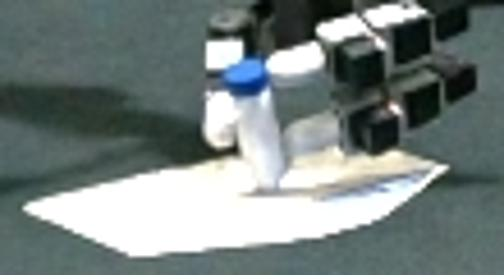

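>>> move([
  [0,0,0,0,0,0,0.754,0,0.576,0.696,0.754,0,0.576,0.696,0.754,0,0.576,0.696,0.714,0.678,0.226,0.168,0.4,-0.6,0,0,0.033,0,0,0,0.53,0,-0.95,0.6,0.58,0,-0.94,0.65,1.0,0,0.85,0.696,-0.571,0.678,-0.42,0.12,0.3,-0.88],
  [0,0,0,0,0,0,0.754,0,0.576,0.696,0.754,0,0.576,0.696,0.754,0,0.576,0.696,0.714,0.678,0.226,0.168,0.4,-0.6,0.0034,-0.0072,0.033,0,0,0,0.53,0,-0.95,0.6,0.58,0,-0.94,0.65,1.0,0,0.85,0.696,-0.571,0.678,-0.42,0.12,0.3,-0.88],
  [0,0,0,0,0,0,0.754,0,0.576,0.696,0.754,0,0.576,0.696,0.754,0,0.576,0.696,0.714,0.678,0.226,0.168,0.4,-0.6,0.0034,-0.0072,-0.0003,0,0,0,0.53,0,-0.95,0.6,0.58,0,-0.94,0.65,1.0,0,0.85,0.696,-0.571,0.678,-0.42,0.12,0.3,-0.88],
], speed=[0.06,0.06,0.05], blend=[0.002,0,0], cameras=[])

Scene clock: 936.63 s.
left_arm: end_effector_position=(+0.2660, +0.4498, +0.3177) hand_goal=(+0.754, +0.000, +0.576, +0.696, +0.754, +0.000, +0.576, +0.696, +0.754, +0.000, +0.576, +0.696, +0.714, +0.678, +0.226, +0.168) hand_measured=(+0.7824, +0.0007, +0.5770, +0.6958, +0.7824, -0.0008, +0.5770, +0.6945, +0.7812, -0.0008, +0.5770, +0.6958, +0.7355, +0.6777, +0.2262, +0.1624) hand_current_ma=(+11, +2, +6, -6, +8, -13, +10, +7, +6, -10, -4, +0, +2, +10, +10, -9) hand_state=(blocked, goal, goal, goal, blocked, goal, goal, goal, blocked, goal, goal, goal, blocked, goal, goal, goal) hand_current_limit=0.40 hand_speed=-0.60 end_effector_quat_wxyz=(+0.209, +0.555, +0.412, +0.691) | right_arm: end_effector_position=(+0.5572, +0.2335, +0.0658) hand_goal=(+0.530, +0.000, -0.950, +0.600, +0.580, +0.000, -0.940, +0.650, +1.000, +0.000, +0.850, +0.696, -0.570, +0.678, -0.420, +0.120) hand_measured=(+0.6558, +0.0051, -0.9166, +0.6257, +0.6027, +0.0065, -0.9230, +0.6601, +0.9971, +0.0080, +0.8464, +0.6920, -0.5667, +0.6746, -0.2597, +0.1824) hand_current_ma=(+352, +6, +76, +70, +58, -1, +34, +24, +0, -5, +0, -19, +6, -14, +357, +287) hand_state=(blocked, goal, blocked, blocked, blocked, goal, goal, goal, goal, goal, goal, goal, goal, goal, blocked, blocked) hand_current_limit=0.30 hand_speed=-0.88 end_effector_quat_wxyz=(-0.269, +0.740, +0.130, +0.602)
Joint positions: left_arm=[1.351 1.608 0.771 0.918 1.004 0.57] | right_arm=[0.498 1.819 0.72 0.968 -0.096 1.805]
Joint torques (N m): left_arm=[2.02 -14.04 12.22 2.67 -0.12 -0.13] | right_arm=[-0.26 -10.52 5.63 3.19 -0.16 -0.01]
Heat: left arm: hottest elbow 38 °C; right arm: hottest elbow 34 °C.
Hand target: left_arm +0.2703, +0.4602, +0.3360; +0.203, +0.555, +0.395, +0.703 | right_arm +0.5577, +0.2301, +0.0643; -0.269, +0.737, +0.129, +0.606
Off the commanded pose: left_arm 0.021 m, 2 deg | right_arm 0.004 m, 1 deg.
move: done

>>> move([
  [0,0,0,0,0,0,0.754,0,0.576,0.696,0.754,0,0.576,0.696,0.754,0,0.576,0.696,0.714,0.678,0.226,0.168,0.4,-0.6,0,0,0.033,0,0,0,0.53,0,-0.95,0.6,0.58,0,-0.94,0.65,1.0,0,0.85,0.696,-0.571,0.678,-0.42,0.12,0.3,-0.88],
  [0,0,0,0,0,0,0.754,0,0.576,0.696,0.754,0,0.576,0.696,0.754,0,0.576,0.696,0.714,0.678,0.226,0.168,0.4,-0.6,0.0032,-0.0068,0.033,0,0,0,0.53,0,-0.95,0.6,0.58,0,-0.94,0.65,1.0,0,0.85,0.696,-0.571,0.678,-0.42,0.12,0.3,-0.88],
  [0,0,0,0,0,0,0.754,0,0.576,0.696,0.754,0,0.576,0.696,0.754,0,0.576,0.696,0.714,0.678,0.226,0.168,0.4,-0.6,0.0032,-0.0068,-0.0003,0,0,0,0.53,0,-0.95,0.6,0.58,0,-0.94,0.65,1.0,0,0.85,0.696,-0.571,0.678,-0.42,0.12,0.3,-0.88],
], speed=[0.06,0.06,0.05], blend=[0.002,0,0], cameras=[])

>>> move([
  [0,0,0,0,0,0,0.754,0,0.576,0.696,0.754,0,0.576,0.696,0.754,0,0.576,0.696,0.714,0.678,0.226,0.168,0.4,-0.6,0,0,0.033,0,0,0,0.53,0,-0.95,0.6,0.58,0,-0.94,0.65,1.0,0,0.85,0.696,-0.571,0.678,-0.42,0.12,0.3,-0.88],
  [0,0,0,0,0,0,0.754,0,0.576,0.696,0.754,0,0.576,0.696,0.754,0,0.576,0.696,0.714,0.678,0.226,0.168,0.4,-0.6,0.0032,-0.0068,0.033,0,0,0,0.53,0,-0.95,0.6,0.58,0,-0.94,0.65,1.0,0,0.85,0.696,-0.571,0.678,-0.42,0.12,0.3,-0.88],
  [0,0,0,0,0,0,0.754,0,0.576,0.696,0.754,0,0.576,0.696,0.754,0,0.576,0.696,0.714,0.678,0.226,0.168,0.4,-0.6,0.0032,-0.0068,-0.0003,0,0,0,0.53,0,-0.95,0.6,0.58,0,-0.94,0.65,1.0,0,0.85,0.696,-0.571,0.678,-0.42,0.12,0.3,-0.88],
], speed=[0.06,0.06,0.05], blend=[0.002,0,0], cameras=[])

Scene clock: 949.53 s.
left_arm: end_effector_position=(+0.2660, +0.4498, +0.3177) hand_goal=(+0.754, +0.000, +0.576, +0.696, +0.754, +0.000, +0.576, +0.696, +0.754, +0.000, +0.576, +0.696, +0.714, +0.678, +0.226, +0.168) hand_measured=(+0.7836, -0.0008, +0.5770, +0.6958, +0.7824, +0.0007, +0.5770, +0.6958, +0.7812, +0.0007, +0.5770, +0.6958, +0.7355, +0.6767, +0.2262, +0.1624) hand_current_ma=(+8, +2, +2, -2, +12, -9, +3, +4, +9, -9, -4, +1, +9, +6, +9, -2) hand_state=(blocked, goal, goal, goal, blocked, goal, goal, goal, blocked, goal, goal, goal, blocked, goal, goal, goal) hand_current_limit=0.40 hand_speed=-0.60 end_effector_quat_wxyz=(+0.209, +0.555, +0.412, +0.691) | right_arm: end_effector_position=(+0.5593, +0.2294, +0.0658) hand_goal=(+0.530, +0.000, -0.950, +0.600, +0.580, +0.000, -0.940, +0.650, +1.000, +0.000, +0.850, +0.696, -0.570, +0.678, -0.420, +0.120) hand_measured=(+0.6558, +0.0051, -0.9166, +0.6257, +0.6015, +0.0051, -0.9230, +0.6588, +0.9971, +0.0080, +0.8477, +0.6920, -0.5680, +0.6756, -0.2607, +0.1824) hand_current_ma=(+348, +4, +78, +72, +60, -1, +43, +24, +8, -2, -6, -20, +7, -17, +351, +291) hand_state=(blocked, goal, blocked, blocked, blocked, goal, goal, goal, goal, goal, goal, goal, goal, goal, blocked, blocked) hand_current_limit=0.30 hand_speed=-0.88 end_effector_quat_wxyz=(-0.270, +0.740, +0.130, +0.602)
Joint positions: left_arm=[1.351 1.608 0.771 0.918 1.004 0.57] | right_arm=[0.487 1.819 0.72 0.969 -0.107 1.804]
Joint torques (N m): left_arm=[2.02 -14.04 12.22 2.69 -0.11 -0.13] | right_arm=[-0.5 -11.16 5.57 3.21 -0.17 -0.03]
Heat: left arm: hottest elbow 38 °C; right arm: hottest elbow 33 °C.
Hand target: left_arm +0.2703, +0.4602, +0.3360; +0.203, +0.555, +0.395, +0.703 | right_arm +0.5597, +0.2259, +0.0641; -0.269, +0.737, +0.129, +0.606
Off the commanded pose: left_arm 0.021 m, 2 deg | right_arm 0.004 m, 1 deg.
move: done

Scene clock: 951.30 s.
left_arm: end_effector_position=(+0.2660, +0.4498, +0.3177) hand_goal=(+0.754, +0.000, +0.576, +0.696, +0.754, +0.000, +0.576, +0.696, +0.754, +0.000, +0.576, +0.696, +0.714, +0.678, +0.226, +0.168) hand_measured=(+0.7824, -0.0008, +0.5770, +0.6958, +0.7812, +0.0007, +0.5757, +0.6958, +0.7812, +0.0007, +0.5757, +0.6958, +0.7343, +0.6777, +0.2262, +0.1624) hand_current_ma=(+4, +2, +15, -4, +10, -5, +3, +9, +4, -8, -4, +0, +11, +0, +3, -10) hand_state=(blocked, goal, goal, goal, blocked, goal, goal, goal, blocked, goal, goal, goal, blocked, goal, goal, goal) hand_current_limit=0.40 hand_speed=-0.60 end_effector_quat_wxyz=(+0.209, +0.555, +0.412, +0.691) | right_arm: end_effector_position=(+0.5615, +0.2254, +0.0658) hand_goal=(+0.530, +0.000, -0.950, +0.600, +0.580, +0.000, -0.940, +0.650, +1.000, +0.000, +0.850, +0.696, -0.570, +0.678, -0.420, +0.120) hand_measured=(+0.6558, +0.0051, -0.9166, +0.6257, +0.6027, +0.0051, -0.9230, +0.6601, +0.9971, +0.0080, +0.8477, +0.6920, -0.5667, +0.6746, -0.2597, +0.1834) hand_current_ma=(+343, +10, +77, +78, +67, -4, +46, +17, +5, -4, +12, -9, +9, -14, +344, +282) hand_state=(blocked, goal, blocked, blocked, blocked, goal, goal, goal, goal, goal, goal, goal, goal, goal, blocked, blocked) hand_current_limit=0.30 hand_speed=-0.88 end_effector_quat_wxyz=(-0.270, +0.740, +0.130, +0.602)
Joint positions: left_arm=[1.351 1.608 0.771 0.918 1.004 0.57] | right_arm=[0.476 1.819 0.72 0.969 -0.117 1.804]
Joint torques (N m): left_arm=[2.02 -13.98 12.22 2.69 -0.11 -0.13] | right_arm=[-0.38 -10.7 5.57 3.18 -0.15 -0.04]
Heat: left arm: hottest elbow 38 °C; right arm: hottest elbow 33 °C.
Hand target: left_arm +0.2703, +0.4602, +0.3360; +0.203, +0.555, +0.395, +0.703 | right_arm +0.5616, +0.2219, +0.0639; -0.269, +0.737, +0.129, +0.606
Off the commanded pose: left_arm 0.021 m, 2 deg | right_arm 0.004 m, 1 deg.
move: done

>>> move([
  [0,0,0,0,0,0,0.754,0,0.576,0.696,0.754,0,0.576,0.696,0.754,0,0.576,0.696,0.714,0.678,0.226,0.168,0.4,-0.6,0,0,0.033,0,0,0,0.53,0,-0.95,0.6,0.58,0,-0.94,0.65,1.0,0,0.85,0.696,-0.571,0.678,-0.42,0.12,0.3,-0.88],
  [0,0,0,0,0,0,0.754,0,0.576,0.696,0.754,0,0.576,0.696,0.754,0,0.576,0.696,0.714,0.678,0.226,0.168,0.4,-0.6,0.0028,-0.0068,0.033,0,0,0,0.53,0,-0.95,0.6,0.58,0,-0.94,0.65,1.0,0,0.85,0.696,-0.571,0.678,-0.42,0.12,0.3,-0.88],
  [0,0,0,0,0,0,0.754,0,0.576,0.696,0.754,0,0.576,0.696,0.754,0,0.576,0.696,0.714,0.678,0.226,0.168,0.4,-0.6,0.0028,-0.0068,-0.0001,0,0,0,0.53,0,-0.95,0.6,0.58,0,-0.94,0.65,1.0,0,0.85,0.696,-0.571,0.678,-0.42,0.12,0.3,-0.88],
], speed=[0.06,0.06,0.05], blend=[0.002,0,0], cameras=[])

>>> move([
  [0,0,0,0,0,0,0.754,0,0.576,0.696,0.754,0,0.576,0.696,0.754,0,0.576,0.696,0.714,0.678,0.226,0.168,0.4,-0.6,0,0,0.033,0,0,0,0.53,0,-0.95,0.6,0.58,0,-0.94,0.65,1.0,0,0.85,0.696,-0.571,0.678,-0.42,0.12,0.3,-0.88],
  [0,0,0,0,0,0,0.754,0,0.576,0.696,0.754,0,0.576,0.696,0.754,0,0.576,0.696,0.714,0.678,0.226,0.168,0.4,-0.6,0.0028,-0.0068,0.033,0,0,0,0.53,0,-0.95,0.6,0.58,0,-0.94,0.65,1.0,0,0.85,0.696,-0.571,0.678,-0.42,0.12,0.3,-0.88],
  [0,0,0,0,0,0,0.754,0,0.576,0.696,0.754,0,0.576,0.696,0.754,0,0.576,0.696,0.714,0.678,0.226,0.168,0.4,-0.6,0.0028,-0.0068,-0.0001,0,0,0,0.53,0,-0.95,0.6,0.58,0,-0.94,0.65,1.0,0,0.85,0.696,-0.571,0.678,-0.42,0.12,0.3,-0.88],
], speed=[0.06,0.06,0.05], blend=[0.002,0,0], cameras=[])

>>> move([
  [0,0,0,0,0,0,0.754,0,0.576,0.696,0.754,0,0.576,0.696,0.754,0,0.576,0.696,0.714,0.678,0.226,0.168,0.4,-0.6,0,0,0.033,0,0,0,0.53,0,-0.95,0.6,0.58,0,-0.94,0.65,1.0,0,0.85,0.696,-0.571,0.678,-0.42,0.12,0.3,-0.88],
  [0,0,0,0,0,0,0.754,0,0.576,0.696,0.754,0,0.576,0.696,0.754,0,0.576,0.696,0.714,0.678,0.226,0.168,0.4,-0.6,0.003,-0.0068,0.033,0,0,0,0.53,0,-0.95,0.6,0.58,0,-0.94,0.65,1.0,0,0.85,0.696,-0.571,0.678,-0.42,0.12,0.3,-0.88],
  [0,0,0,0,0,0,0.754,0,0.576,0.696,0.754,0,0.576,0.696,0.754,0,0.576,0.696,0.714,0.678,0.226,0.168,0.4,-0.6,0.003,-0.0068,-0.0001,0,0,0,0.53,0,-0.95,0.6,0.58,0,-0.94,0.65,1.0,0,0.85,0.696,-0.571,0.678,-0.42,0.12,0.3,-0.88],
], speed=[0.06,0.06,0.05], blend=[0.002,0,0], cameras=["cam_low"])

>>> zoom_image(camera="cam_low", region=[300, 280, 410, 340])

Scene clock: 967.03 s.
left_arm: end_effector_position=(+0.2660, +0.4498, +0.3177) hand_goal=(+0.754, +0.000, +0.576, +0.696, +0.754, +0.000, +0.576, +0.696, +0.754, +0.000, +0.576, +0.696, +0.714, +0.678, +0.226, +0.168) hand_measured=(+0.7836, -0.0008, +0.5770, +0.6958, +0.7812, -0.0008, +0.5770, +0.6958, +0.7812, +0.0007, +0.5770, +0.6958, +0.7343, +0.6777, +0.2252, +0.1624) hand_current_ma=(+9, +3, +3, -1, +8, -7, +4, -4, +7, -9, -5, +4, +6, -2, +0, -1) hand_state=(blocked, goal, goal, goal, blocked, goal, goal, goal, blocked, goal, goal, goal, blocked, goal, goal, goal) hand_current_limit=0.40 hand_speed=-0.60 end_effector_quat_wxyz=(+0.209, +0.555, +0.412, +0.691) | right_arm: end_effector_position=(+0.5634, +0.2217, +0.0660) hand_goal=(+0.530, +0.000, -0.950, +0.600, +0.580, +0.000, -0.940, +0.650, +1.000, +0.000, +0.850, +0.696, -0.570, +0.678, -0.420, +0.120) hand_measured=(+0.6558, +0.0051, -0.9166, +0.6257, +0.6027, +0.0051, -0.9230, +0.6588, +0.9971, +0.0080, +0.8477, +0.6920, -0.5667, +0.6756, -0.2597, +0.1824) hand_current_ma=(+351, +9, +79, +71, +66, +2, +39, +18, +6, -7, +0, -16, +1, -12, +343, +281) hand_state=(blocked, goal, blocked, blocked, blocked, goal, goal, goal, goal, goal, goal, goal, goal, goal, blocked, blocked) hand_current_limit=0.30 hand_speed=-0.88 end_effector_quat_wxyz=(-0.270, +0.740, +0.129, +0.602)
Joint positions: left_arm=[1.351 1.608 0.771 0.918 1.004 0.57] | right_arm=[0.466 1.819 0.72 0.969 -0.127 1.802]
Joint torques (N m): left_arm=[1.96 -14.1 12.22 2.69 -0.11 -0.13] | right_arm=[-0.5 -11.22 5.44 3.06 -0.18 -0.02]
Heat: left arm: hottest elbow 38 °C; right arm: hottest elbow 33 °C.
Hand target: left_arm +0.2703, +0.4602, +0.3360; +0.203, +0.555, +0.395, +0.703 | right_arm +0.5632, +0.2180, +0.0639; -0.269, +0.737, +0.129, +0.606
Off the commanded pose: left_arm 0.021 m, 2 deg | right_arm 0.004 m, 0 deg.
move: done

Scene clock: 968.80 s.
left_arm: end_effector_position=(+0.2660, +0.4498, +0.3177) hand_goal=(+0.754, +0.000, +0.576, +0.696, +0.754, +0.000, +0.576, +0.696, +0.754, +0.000, +0.576, +0.696, +0.714, +0.678, +0.226, +0.168) hand_measured=(+0.7824, +0.0007, +0.5757, +0.6958, +0.7812, +0.0007, +0.5770, +0.6958, +0.7812, +0.0007, +0.5770, +0.6958, +0.7355, +0.6777, +0.2262, +0.1624) hand_current_ma=(+8, +5, +6, +2, +1, -6, +10, +6, +8, -13, -6, +0, +7, +7, +11, -7) hand_state=(blocked, goal, goal, goal, blocked, goal, goal, goal, blocked, goal, goal, goal, blocked, goal, goal, goal) hand_current_limit=0.40 hand_speed=-0.60 end_effector_quat_wxyz=(+0.209, +0.555, +0.412, +0.691) | right_arm: end_effector_position=(+0.5648, +0.2172, +0.0657) hand_goal=(+0.530, +0.000, -0.950, +0.600, +0.580, +0.000, -0.940, +0.650, +1.000, +0.000, +0.850, +0.696, -0.570, +0.678, -0.420, +0.120) hand_measured=(+0.6558, +0.0051, -0.9166, +0.6257, +0.6015, +0.0065, -0.9243, +0.6601, +0.9971, +0.0080, +0.8477, +0.6920, -0.5667, +0.6756, -0.2597, +0.1824) hand_current_ma=(+359, +8, +65, +80, +66, -7, +29, +22, +5, +2, -8, -10, +5, -18, +343, +285) hand_state=(blocked, goal, blocked, blocked, blocked, goal, goal, goal, goal, goal, goal, goal, goal, goal, blocked, blocked) hand_current_limit=0.30 hand_speed=-0.88 end_effector_quat_wxyz=(-0.270, +0.740, +0.129, +0.602)
Joint positions: left_arm=[1.351 1.608 0.771 0.918 1.004 0.57] | right_arm=[0.456 1.819 0.718 0.97 -0.137 1.801]
Joint torques (N m): left_arm=[2.08 -14.04 12.22 2.67 -0.11 -0.13] | right_arm=[-0.32 -10.87 5.56 3.23 -0.18 -0.02]
Heat: left arm: hottest elbow 38 °C; right arm: hottest elbow 33 °C.
Hand target: left_arm +0.2703, +0.4602, +0.3360; +0.203, +0.555, +0.395, +0.703 | right_arm +0.5649, +0.2136, +0.0637; -0.269, +0.737, +0.129, +0.606
Off the commanded pose: left_arm 0.021 m, 2 deg | right_arm 0.004 m, 1 deg.
move: done

Scene clock: 970.57 s.
left_arm: end_effector_position=(+0.2660, +0.4498, +0.3177) hand_goal=(+0.754, +0.000, +0.576, +0.696, +0.754, +0.000, +0.576, +0.696, +0.754, +0.000, +0.576, +0.696, +0.714, +0.678, +0.226, +0.168) hand_measured=(+0.7824, +0.0007, +0.5770, +0.6958, +0.7824, -0.0008, +0.5770, +0.6958, +0.7812, +0.0007, +0.5770, +0.6958, +0.7343, +0.6777, +0.2252, +0.1624) hand_current_ma=(+10, -4, +9, -4, +9, -12, +8, +2, +7, -9, -1, +4, +2, +8, +8, -9) hand_state=(blocked, goal, goal, goal, blocked, goal, goal, goal, blocked, goal, goal, goal, blocked, goal, goal, goal) hand_current_limit=0.40 hand_speed=-0.60 end_effector_quat_wxyz=(+0.209, +0.555, +0.412, +0.691) | right_arm: end_effector_position=(+0.5668, +0.2133, +0.0658) hand_goal=(+0.530, +0.000, -0.950, +0.600, +0.580, +0.000, -0.940, +0.650, +1.000, +0.000, +0.850, +0.696, -0.570, +0.678, -0.420, +0.120) hand_measured=(+0.6558, +0.0051, -0.9166, +0.6257, +0.6015, +0.0051, -0.9230, +0.6588, +0.9971, +0.0080, +0.8477, +0.6932, -0.5667, +0.6756, -0.2597, +0.1824) hand_current_ma=(+352, +16, +82, +79, +66, -1, +41, +18, +11, +0, -6, -7, -6, -13, +356, +279) hand_state=(blocked, goal, blocked, blocked, blocked, goal, goal, goal, goal, goal, goal, goal, goal, goal, blocked, blocked) hand_current_limit=0.30 hand_speed=-0.88 end_effector_quat_wxyz=(-0.270, +0.740, +0.129, +0.602)
Joint positions: left_arm=[1.351 1.608 0.771 0.918 1.004 0.57] | right_arm=[0.445 1.819 0.718 0.97 -0.148 1.8]
Joint torques (N m): left_arm=[1.96 -14.04 12.22 2.69 -0.11 -0.13] | right_arm=[-0.26 -10.99 5.55 3.18 -0.19 -0.03]
Heat: left arm: hottest elbow 38 °C; right arm: hottest elbow 33 °C.
Hand target: left_arm +0.2703, +0.4602, +0.3360; +0.203, +0.555, +0.395, +0.703 | right_arm +0.5666, +0.2097, +0.0638; -0.269, +0.737, +0.129, +0.606
Off the commanded pose: left_arm 0.021 m, 2 deg | right_arm 0.004 m, 0 deg.
move: done

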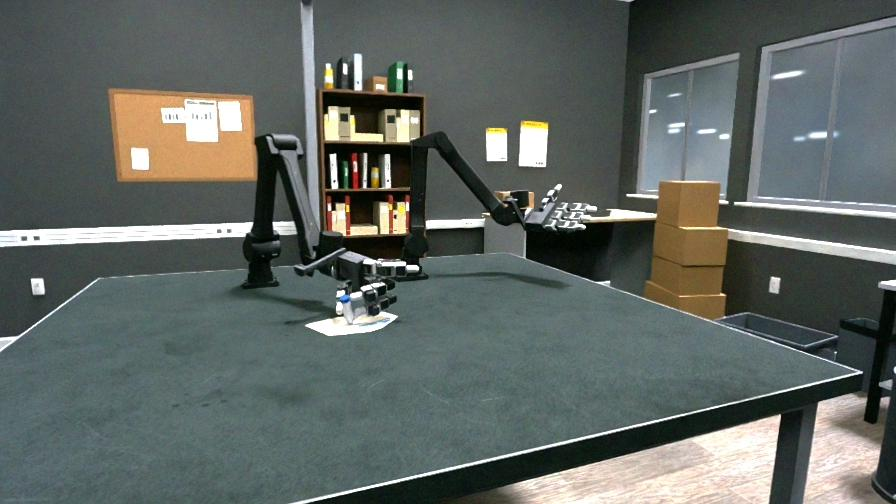

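Scaled by 4.582.

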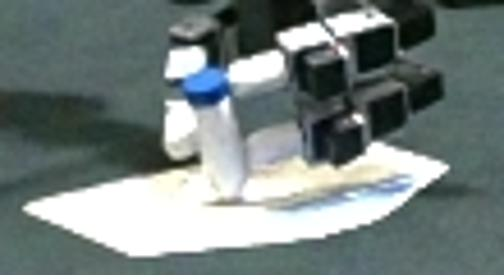

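>>> move([
  [0,0,0,0,0,0,0.754,0,0.576,0.696,0.754,0,0.576,0.696,0.754,0,0.576,0.696,0.714,0.678,0.226,0.168,0.4,-0.6,0,0,0.04,0,0,0,0.53,0,-0.95,0.6,0.58,0,-0.94,0.65,1.0,0,0.85,0.696,-0.571,0.678,-0.42,0.12,0.3,-0.88],
  [0,0,0,0,0,0,0.754,0,0.576,0.696,0.754,0,0.576,0.696,0.754,0,0.576,0.696,0.714,0.678,0.226,0.168,0.4,-0.6,0,0,0.23,0,0,0,0.53,0,-0.95,0.6,0.58,0,-0.94,0.65,1.0,0,0.85,0.696,-0.571,0.678,-0.42,0.12,0.3,-0.88],
  [0,0,0,0,0,0,0.754,0,0.576,0.696,0.754,0,0.576,0.696,0.754,0,0.576,0.696,0.714,0.678,0.226,0.168,0.4,-0.6,0.064,-0.1163,0.2265,-0.3998,-0.0389,0.1025,0.53,0,-0.95,0.6,0.58,0,-0.94,0.65,1.0,0,0.85,0.696,-0.571,0.678,-0.42,0.12,0.3,-0.88],
], speed=[0.06,0.25,0.4], blend=[0.005,0.02,0], cameras=["cam_right_wrist"])

>>> zoom_image(camera="cam_right_wrist", region=[60, 60, 320, 260])

Scene clock: 980.20 s.
left_arm: end_effector_position=(+0.2660, +0.4498, +0.3177) hand_goal=(+0.754, +0.000, +0.576, +0.696, +0.754, +0.000, +0.576, +0.696, +0.754, +0.000, +0.576, +0.696, +0.714, +0.678, +0.226, +0.168) hand_measured=(+0.7824, -0.0008, +0.5757, +0.6971, +0.7812, -0.0008, +0.5757, +0.6958, +0.7812, +0.0007, +0.5770, +0.6958, +0.7343, +0.6777, +0.2252, +0.1624) hand_current_ma=(+11, +10, +6, -4, +16, -4, +8, +0, +10, -9, -7, +4, +8, +6, +10, -7) hand_state=(blocked, goal, goal, goal, blocked, goal, goal, goal, blocked, goal, goal, goal, blocked, goal, goal, goal) hand_current_limit=0.40 hand_speed=-0.60 end_effector_quat_wxyz=(+0.209, +0.555, +0.412, +0.691) | right_arm: end_effector_position=(+0.5836, +0.1363, +0.1733) hand_goal=(+0.530, +0.000, -0.950, +0.600, +0.580, +0.000, -0.940, +0.650, +1.000, +0.000, +0.850, +0.696, -0.570, +0.678, -0.420, +0.120) hand_measured=(+0.6558, +0.0051, -0.9166, +0.6257, +0.6027, +0.0051, -0.9243, +0.6601, +1.0000, +0.0080, +0.8464, +0.6920, -0.5667, +0.6756, -0.2597, +0.1824) hand_current_ma=(+355, +12, +85, +72, +69, +3, +36, +13, +11, -2, +1, -21, +2, -10, +352, +286) hand_state=(blocked, goal, blocked, blocked, blocked, goal, goal, goal, goal, goal, goal, goal, goal, goal, blocked, blocked) hand_current_limit=0.30 hand_speed=-0.88 end_effector_quat_wxyz=(+0.122, +0.699, +0.587, +0.390)
Joint positions: left_arm=[1.351 1.608 0.771 0.918 1.004 0.57] | right_arm=[0.316 1.482 0.869 -0.118 -0.059 0.517]
Joint torques (N m): left_arm=[2.02 -13.98 12.22 2.69 -0.11 -0.13] | right_arm=[-0.15 -8.82 13.49 1.78 0.03 0.03]
Heat: left arm: hottest elbow 38 °C; right arm: hottest elbow 33 °C.
Hand target: left_arm +0.2703, +0.4602, +0.3360; +0.203, +0.555, +0.395, +0.703 | right_arm +0.6051, +0.1398, +0.1996; +0.133, +0.690, +0.583, +0.408
Off the commanded pose: left_arm 0.021 m, 2 deg | right_arm 0.034 m, 3 deg.
move: off_target (right_arm)
cam_right_wrist: T_world_to_cam=[[0.41189, -0.90924, 0.06028, -0.09199], [-0.90846, -0.41489, -0.05068, 0.54827], [0.07109, -0.03389, -0.99689, 0.26191]] pos_world=[0.51735, 0.1527, 0.29443]

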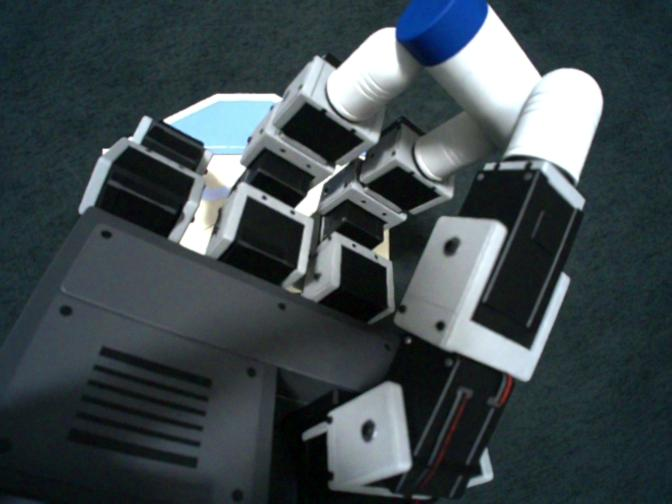

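Scaled by 1.938 from the camera's image (finer frame: 960x720).

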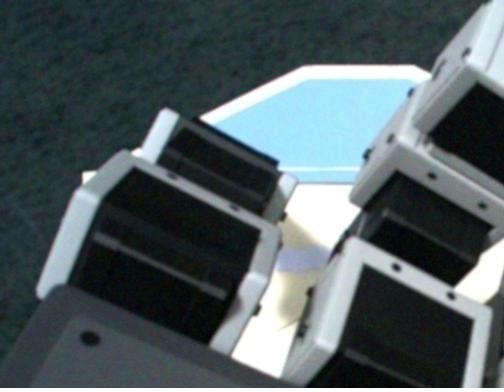

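>>> zoom_image(camera="cam_right_wrist", region=[190, 160, 250, 220])

>>> move(target=[0,0,0,0,0,0,0.754,0,0.576,0.696,0.754,0,0.576,0.696,0.754,0,0.576,0.696,0.714,0.678,0.226,0.168,0.4,-0.6,0.0223,-0.0485,0,0,0,0,0.53,0,-0.95,0.6,0.58,0,-0.94,0.65,1.0,0,0.85,0.696,-0.571,0.678,-0.42,0.12,0.3,-0.88], speed=0.15, cameras=["cam_right_wrist"])

>>> zoom_image(camera="cam_right_wrist", region=[150, 60, 270, 240])

Scaled by 8.400 from the camera's image (finer frame: 960x720).

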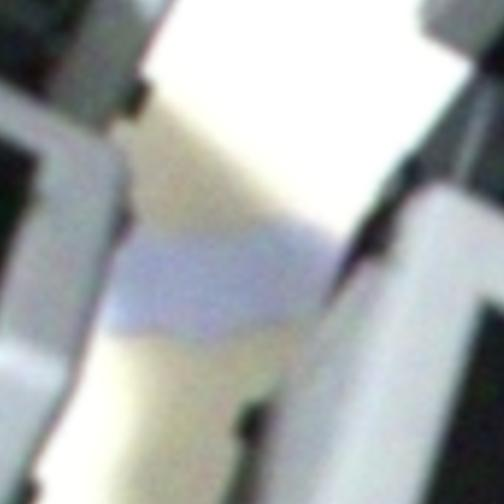

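Scene clock: 985.30 s.
left_arm: end_effector_position=(+0.2660, +0.4498, +0.3177) hand_goal=(+0.754, +0.000, +0.576, +0.696, +0.754, +0.000, +0.576, +0.696, +0.754, +0.000, +0.576, +0.696, +0.714, +0.678, +0.226, +0.168) hand_measured=(+0.7824, +0.0007, +0.5757, +0.6958, +0.7824, -0.0008, +0.5770, +0.6958, +0.7824, +0.0007, +0.5770, +0.6958, +0.7343, +0.6777, +0.2262, +0.1624) hand_current_ma=(+11, +1, +1, +3, +5, -6, +6, +6, +5, -5, -7, +0, +10, -2, +7, -5) hand_state=(blocked, goal, goal, goal, blocked, goal, goal, goal, blocked, goal, goal, goal, blocked, goal, goal, goal) hand_current_limit=0.40 hand_speed=-0.60 end_effector_quat_wxyz=(+0.209, +0.555, +0.412, +0.691) | right_arm: end_effector_position=(+0.5975, +0.1040, +0.1731) hand_goal=(+0.530, +0.000, -0.950, +0.600, +0.580, +0.000, -0.940, +0.650, +1.000, +0.000, +0.850, +0.696, -0.570, +0.678, -0.420, +0.120) hand_measured=(+0.6558, +0.0051, -0.9166, +0.6257, +0.6027, +0.0021, -0.9243, +0.6588, +0.9995, +0.0065, +0.8477, +0.6920, -0.5667, +0.6746, -0.2607, +0.1824) hand_current_ma=(+359, +4, +82, +77, +71, -10, +46, +14, +18, -3, -7, -16, -6, -11, +348, +282) hand_state=(blocked, goal, blocked, blocked, blocked, goal, goal, goal, goal, goal, goal, goal, goal, goal, blocked, blocked) hand_current_limit=0.30 hand_speed=-0.88 end_effector_quat_wxyz=(+0.123, +0.702, +0.583, +0.389)
Joint positions: left_arm=[1.351 1.608 0.771 0.918 1.004 0.57] | right_arm=[0.238 1.494 0.884 -0.124 -0.11 0.472]
Joint torques (N m): left_arm=[1.96 -13.98 12.22 2.67 -0.11 -0.13] | right_arm=[0.21 -9.23 13.42 1.8 -0.2 0]
Heat: left arm: hottest elbow 38 °C; right arm: hottest elbow 34 °C.
Hand target: left_arm +0.2703, +0.4602, +0.3360; +0.203, +0.555, +0.395, +0.703 | right_arm +0.6185, +0.1109, +0.1996; +0.133, +0.690, +0.583, +0.408
Off the commanded pose: left_arm 0.021 m, 2 deg | right_arm 0.034 m, 3 deg.
move: off_target (right_arm)
cam_right_wrist: T_world_to_cam=[[0.40272, -0.91338, 0.05967, -0.12107], [-0.91263, -0.40568, -0.05039, 0.54893], [0.07023, -0.03416, -0.99695, 0.26024]] pos_world=[0.53145, 0.121, 0.29433]

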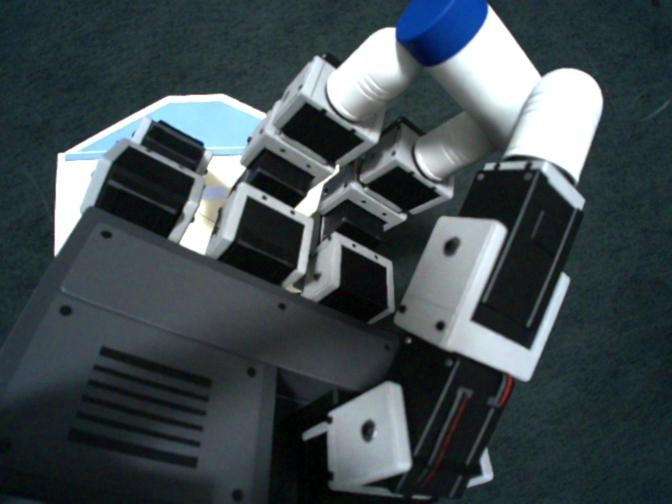

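Scaled by 2.800 from the camera's image (finer frame: 960x720).

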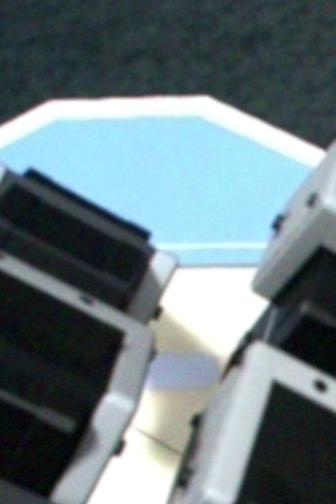

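>>> zoom_image(camera="cam_right_wrist", region=[190, 160, 250, 220])

>>> move(target=[0,0,0,0,0,0,0.754,0,0.576,0.696,0.754,0,0.576,0.696,0.754,0,0.576,0.696,0.714,0.678,0.226,0.168,0.4,-0.6,-0.0475,0.1,0,0,0,0,0.53,0,-0.95,0.6,0.58,0,-0.94,0.65,1.0,0,0.85,0.696,-0.571,0.678,-0.42,0.12,0.3,-0.88], speed=0.15, cameras=["cam_right_wrist"])

>>> zoom_image(camera="cam_right_wrist", region=[150, 60, 270, 240])

>>> zoom_image(camera="cam_right_wrist", region=[190, 160, 250, 220])

Scaled by 8.400 from the camera's image (finer frame: 960x720).

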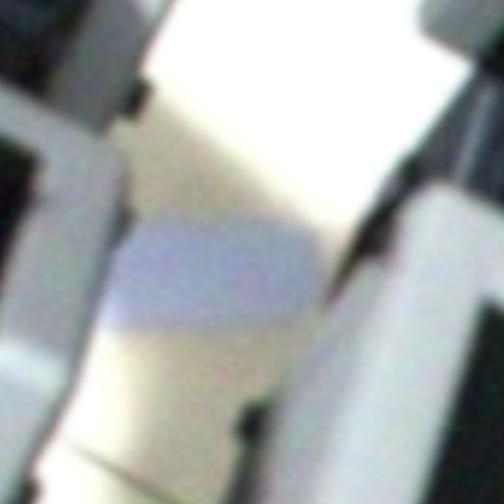

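Scene clock: 992.50 s.
left_arm: end_effector_position=(+0.2660, +0.4498, +0.3177) hand_goal=(+0.754, +0.000, +0.576, +0.696, +0.754, +0.000, +0.576, +0.696, +0.754, +0.000, +0.576, +0.696, +0.714, +0.678, +0.226, +0.168) hand_measured=(+0.7824, -0.0008, +0.5770, +0.6958, +0.7812, -0.0008, +0.5770, +0.6958, +0.7812, +0.0007, +0.5770, +0.6958, +0.7355, +0.6767, +0.2252, +0.1624) hand_current_ma=(+10, +4, +6, -3, +11, -11, +3, +2, +9, -7, -3, +7, +11, +9, +5, -6) hand_state=(blocked, goal, goal, goal, blocked, goal, goal, goal, blocked, goal, goal, goal, blocked, goal, goal, goal) hand_current_limit=0.40 hand_speed=-0.60 end_effector_quat_wxyz=(+0.209, +0.555, +0.412, +0.691) | right_arm: end_effector_position=(+0.5780, +0.1665, +0.1731) hand_goal=(+0.530, +0.000, -0.950, +0.600, +0.580, +0.000, -0.940, +0.650, +1.000, +0.000, +0.850, +0.696, -0.570, +0.678, -0.420, +0.120) hand_measured=(+0.6558, +0.0051, -0.9166, +0.6257, +0.6015, +0.0007, -0.9243, +0.6588, +1.0000, +0.0065, +0.8477, +0.6920, -0.5667, +0.6756, -0.2597, +0.1824) hand_current_ma=(+353, +8, +85, +73, +70, -3, +35, +11, +11, +10, +1, -16, -2, -19, +356, +279) hand_state=(blocked, goal, blocked, blocked, blocked, goal, goal, goal, goal, goal, goal, goal, goal, goal, blocked, blocked) hand_current_limit=0.30 hand_speed=-0.88 end_effector_quat_wxyz=(+0.126, +0.696, +0.592, +0.386)
Joint positions: left_arm=[1.351 1.608 0.771 0.918 1.004 0.57] | right_arm=[0.386 1.494 0.884 -0.124 -0.003 0.548]
Joint torques (N m): left_arm=[1.96 -14.1 12.21 2.67 -0.11 -0.13] | right_arm=[0.38 -10.99 11.7 2.14 0.18 0.12]
Heat: left arm: hottest elbow 38 °C; right arm: hottest elbow 35 °C.
Hand target: left_arm +0.2703, +0.4602, +0.3360; +0.203, +0.555, +0.395, +0.703 | right_arm +0.5900, +0.1707, +0.1996; +0.133, +0.690, +0.583, +0.408
Off the commanded pose: left_arm 0.021 m, 2 deg | right_arm 0.029 m, 3 deg.
move: off_target (right_arm)
cam_right_wrist: T_world_to_cam=[[0.41904, -0.90492, 0.07437, -0.06958], [-0.90514, -0.42279, -0.04435, 0.55403], [0.07158, -0.04873, -0.99624, 0.26527]] pos_world=[0.51165, 0.1842, 0.29402]

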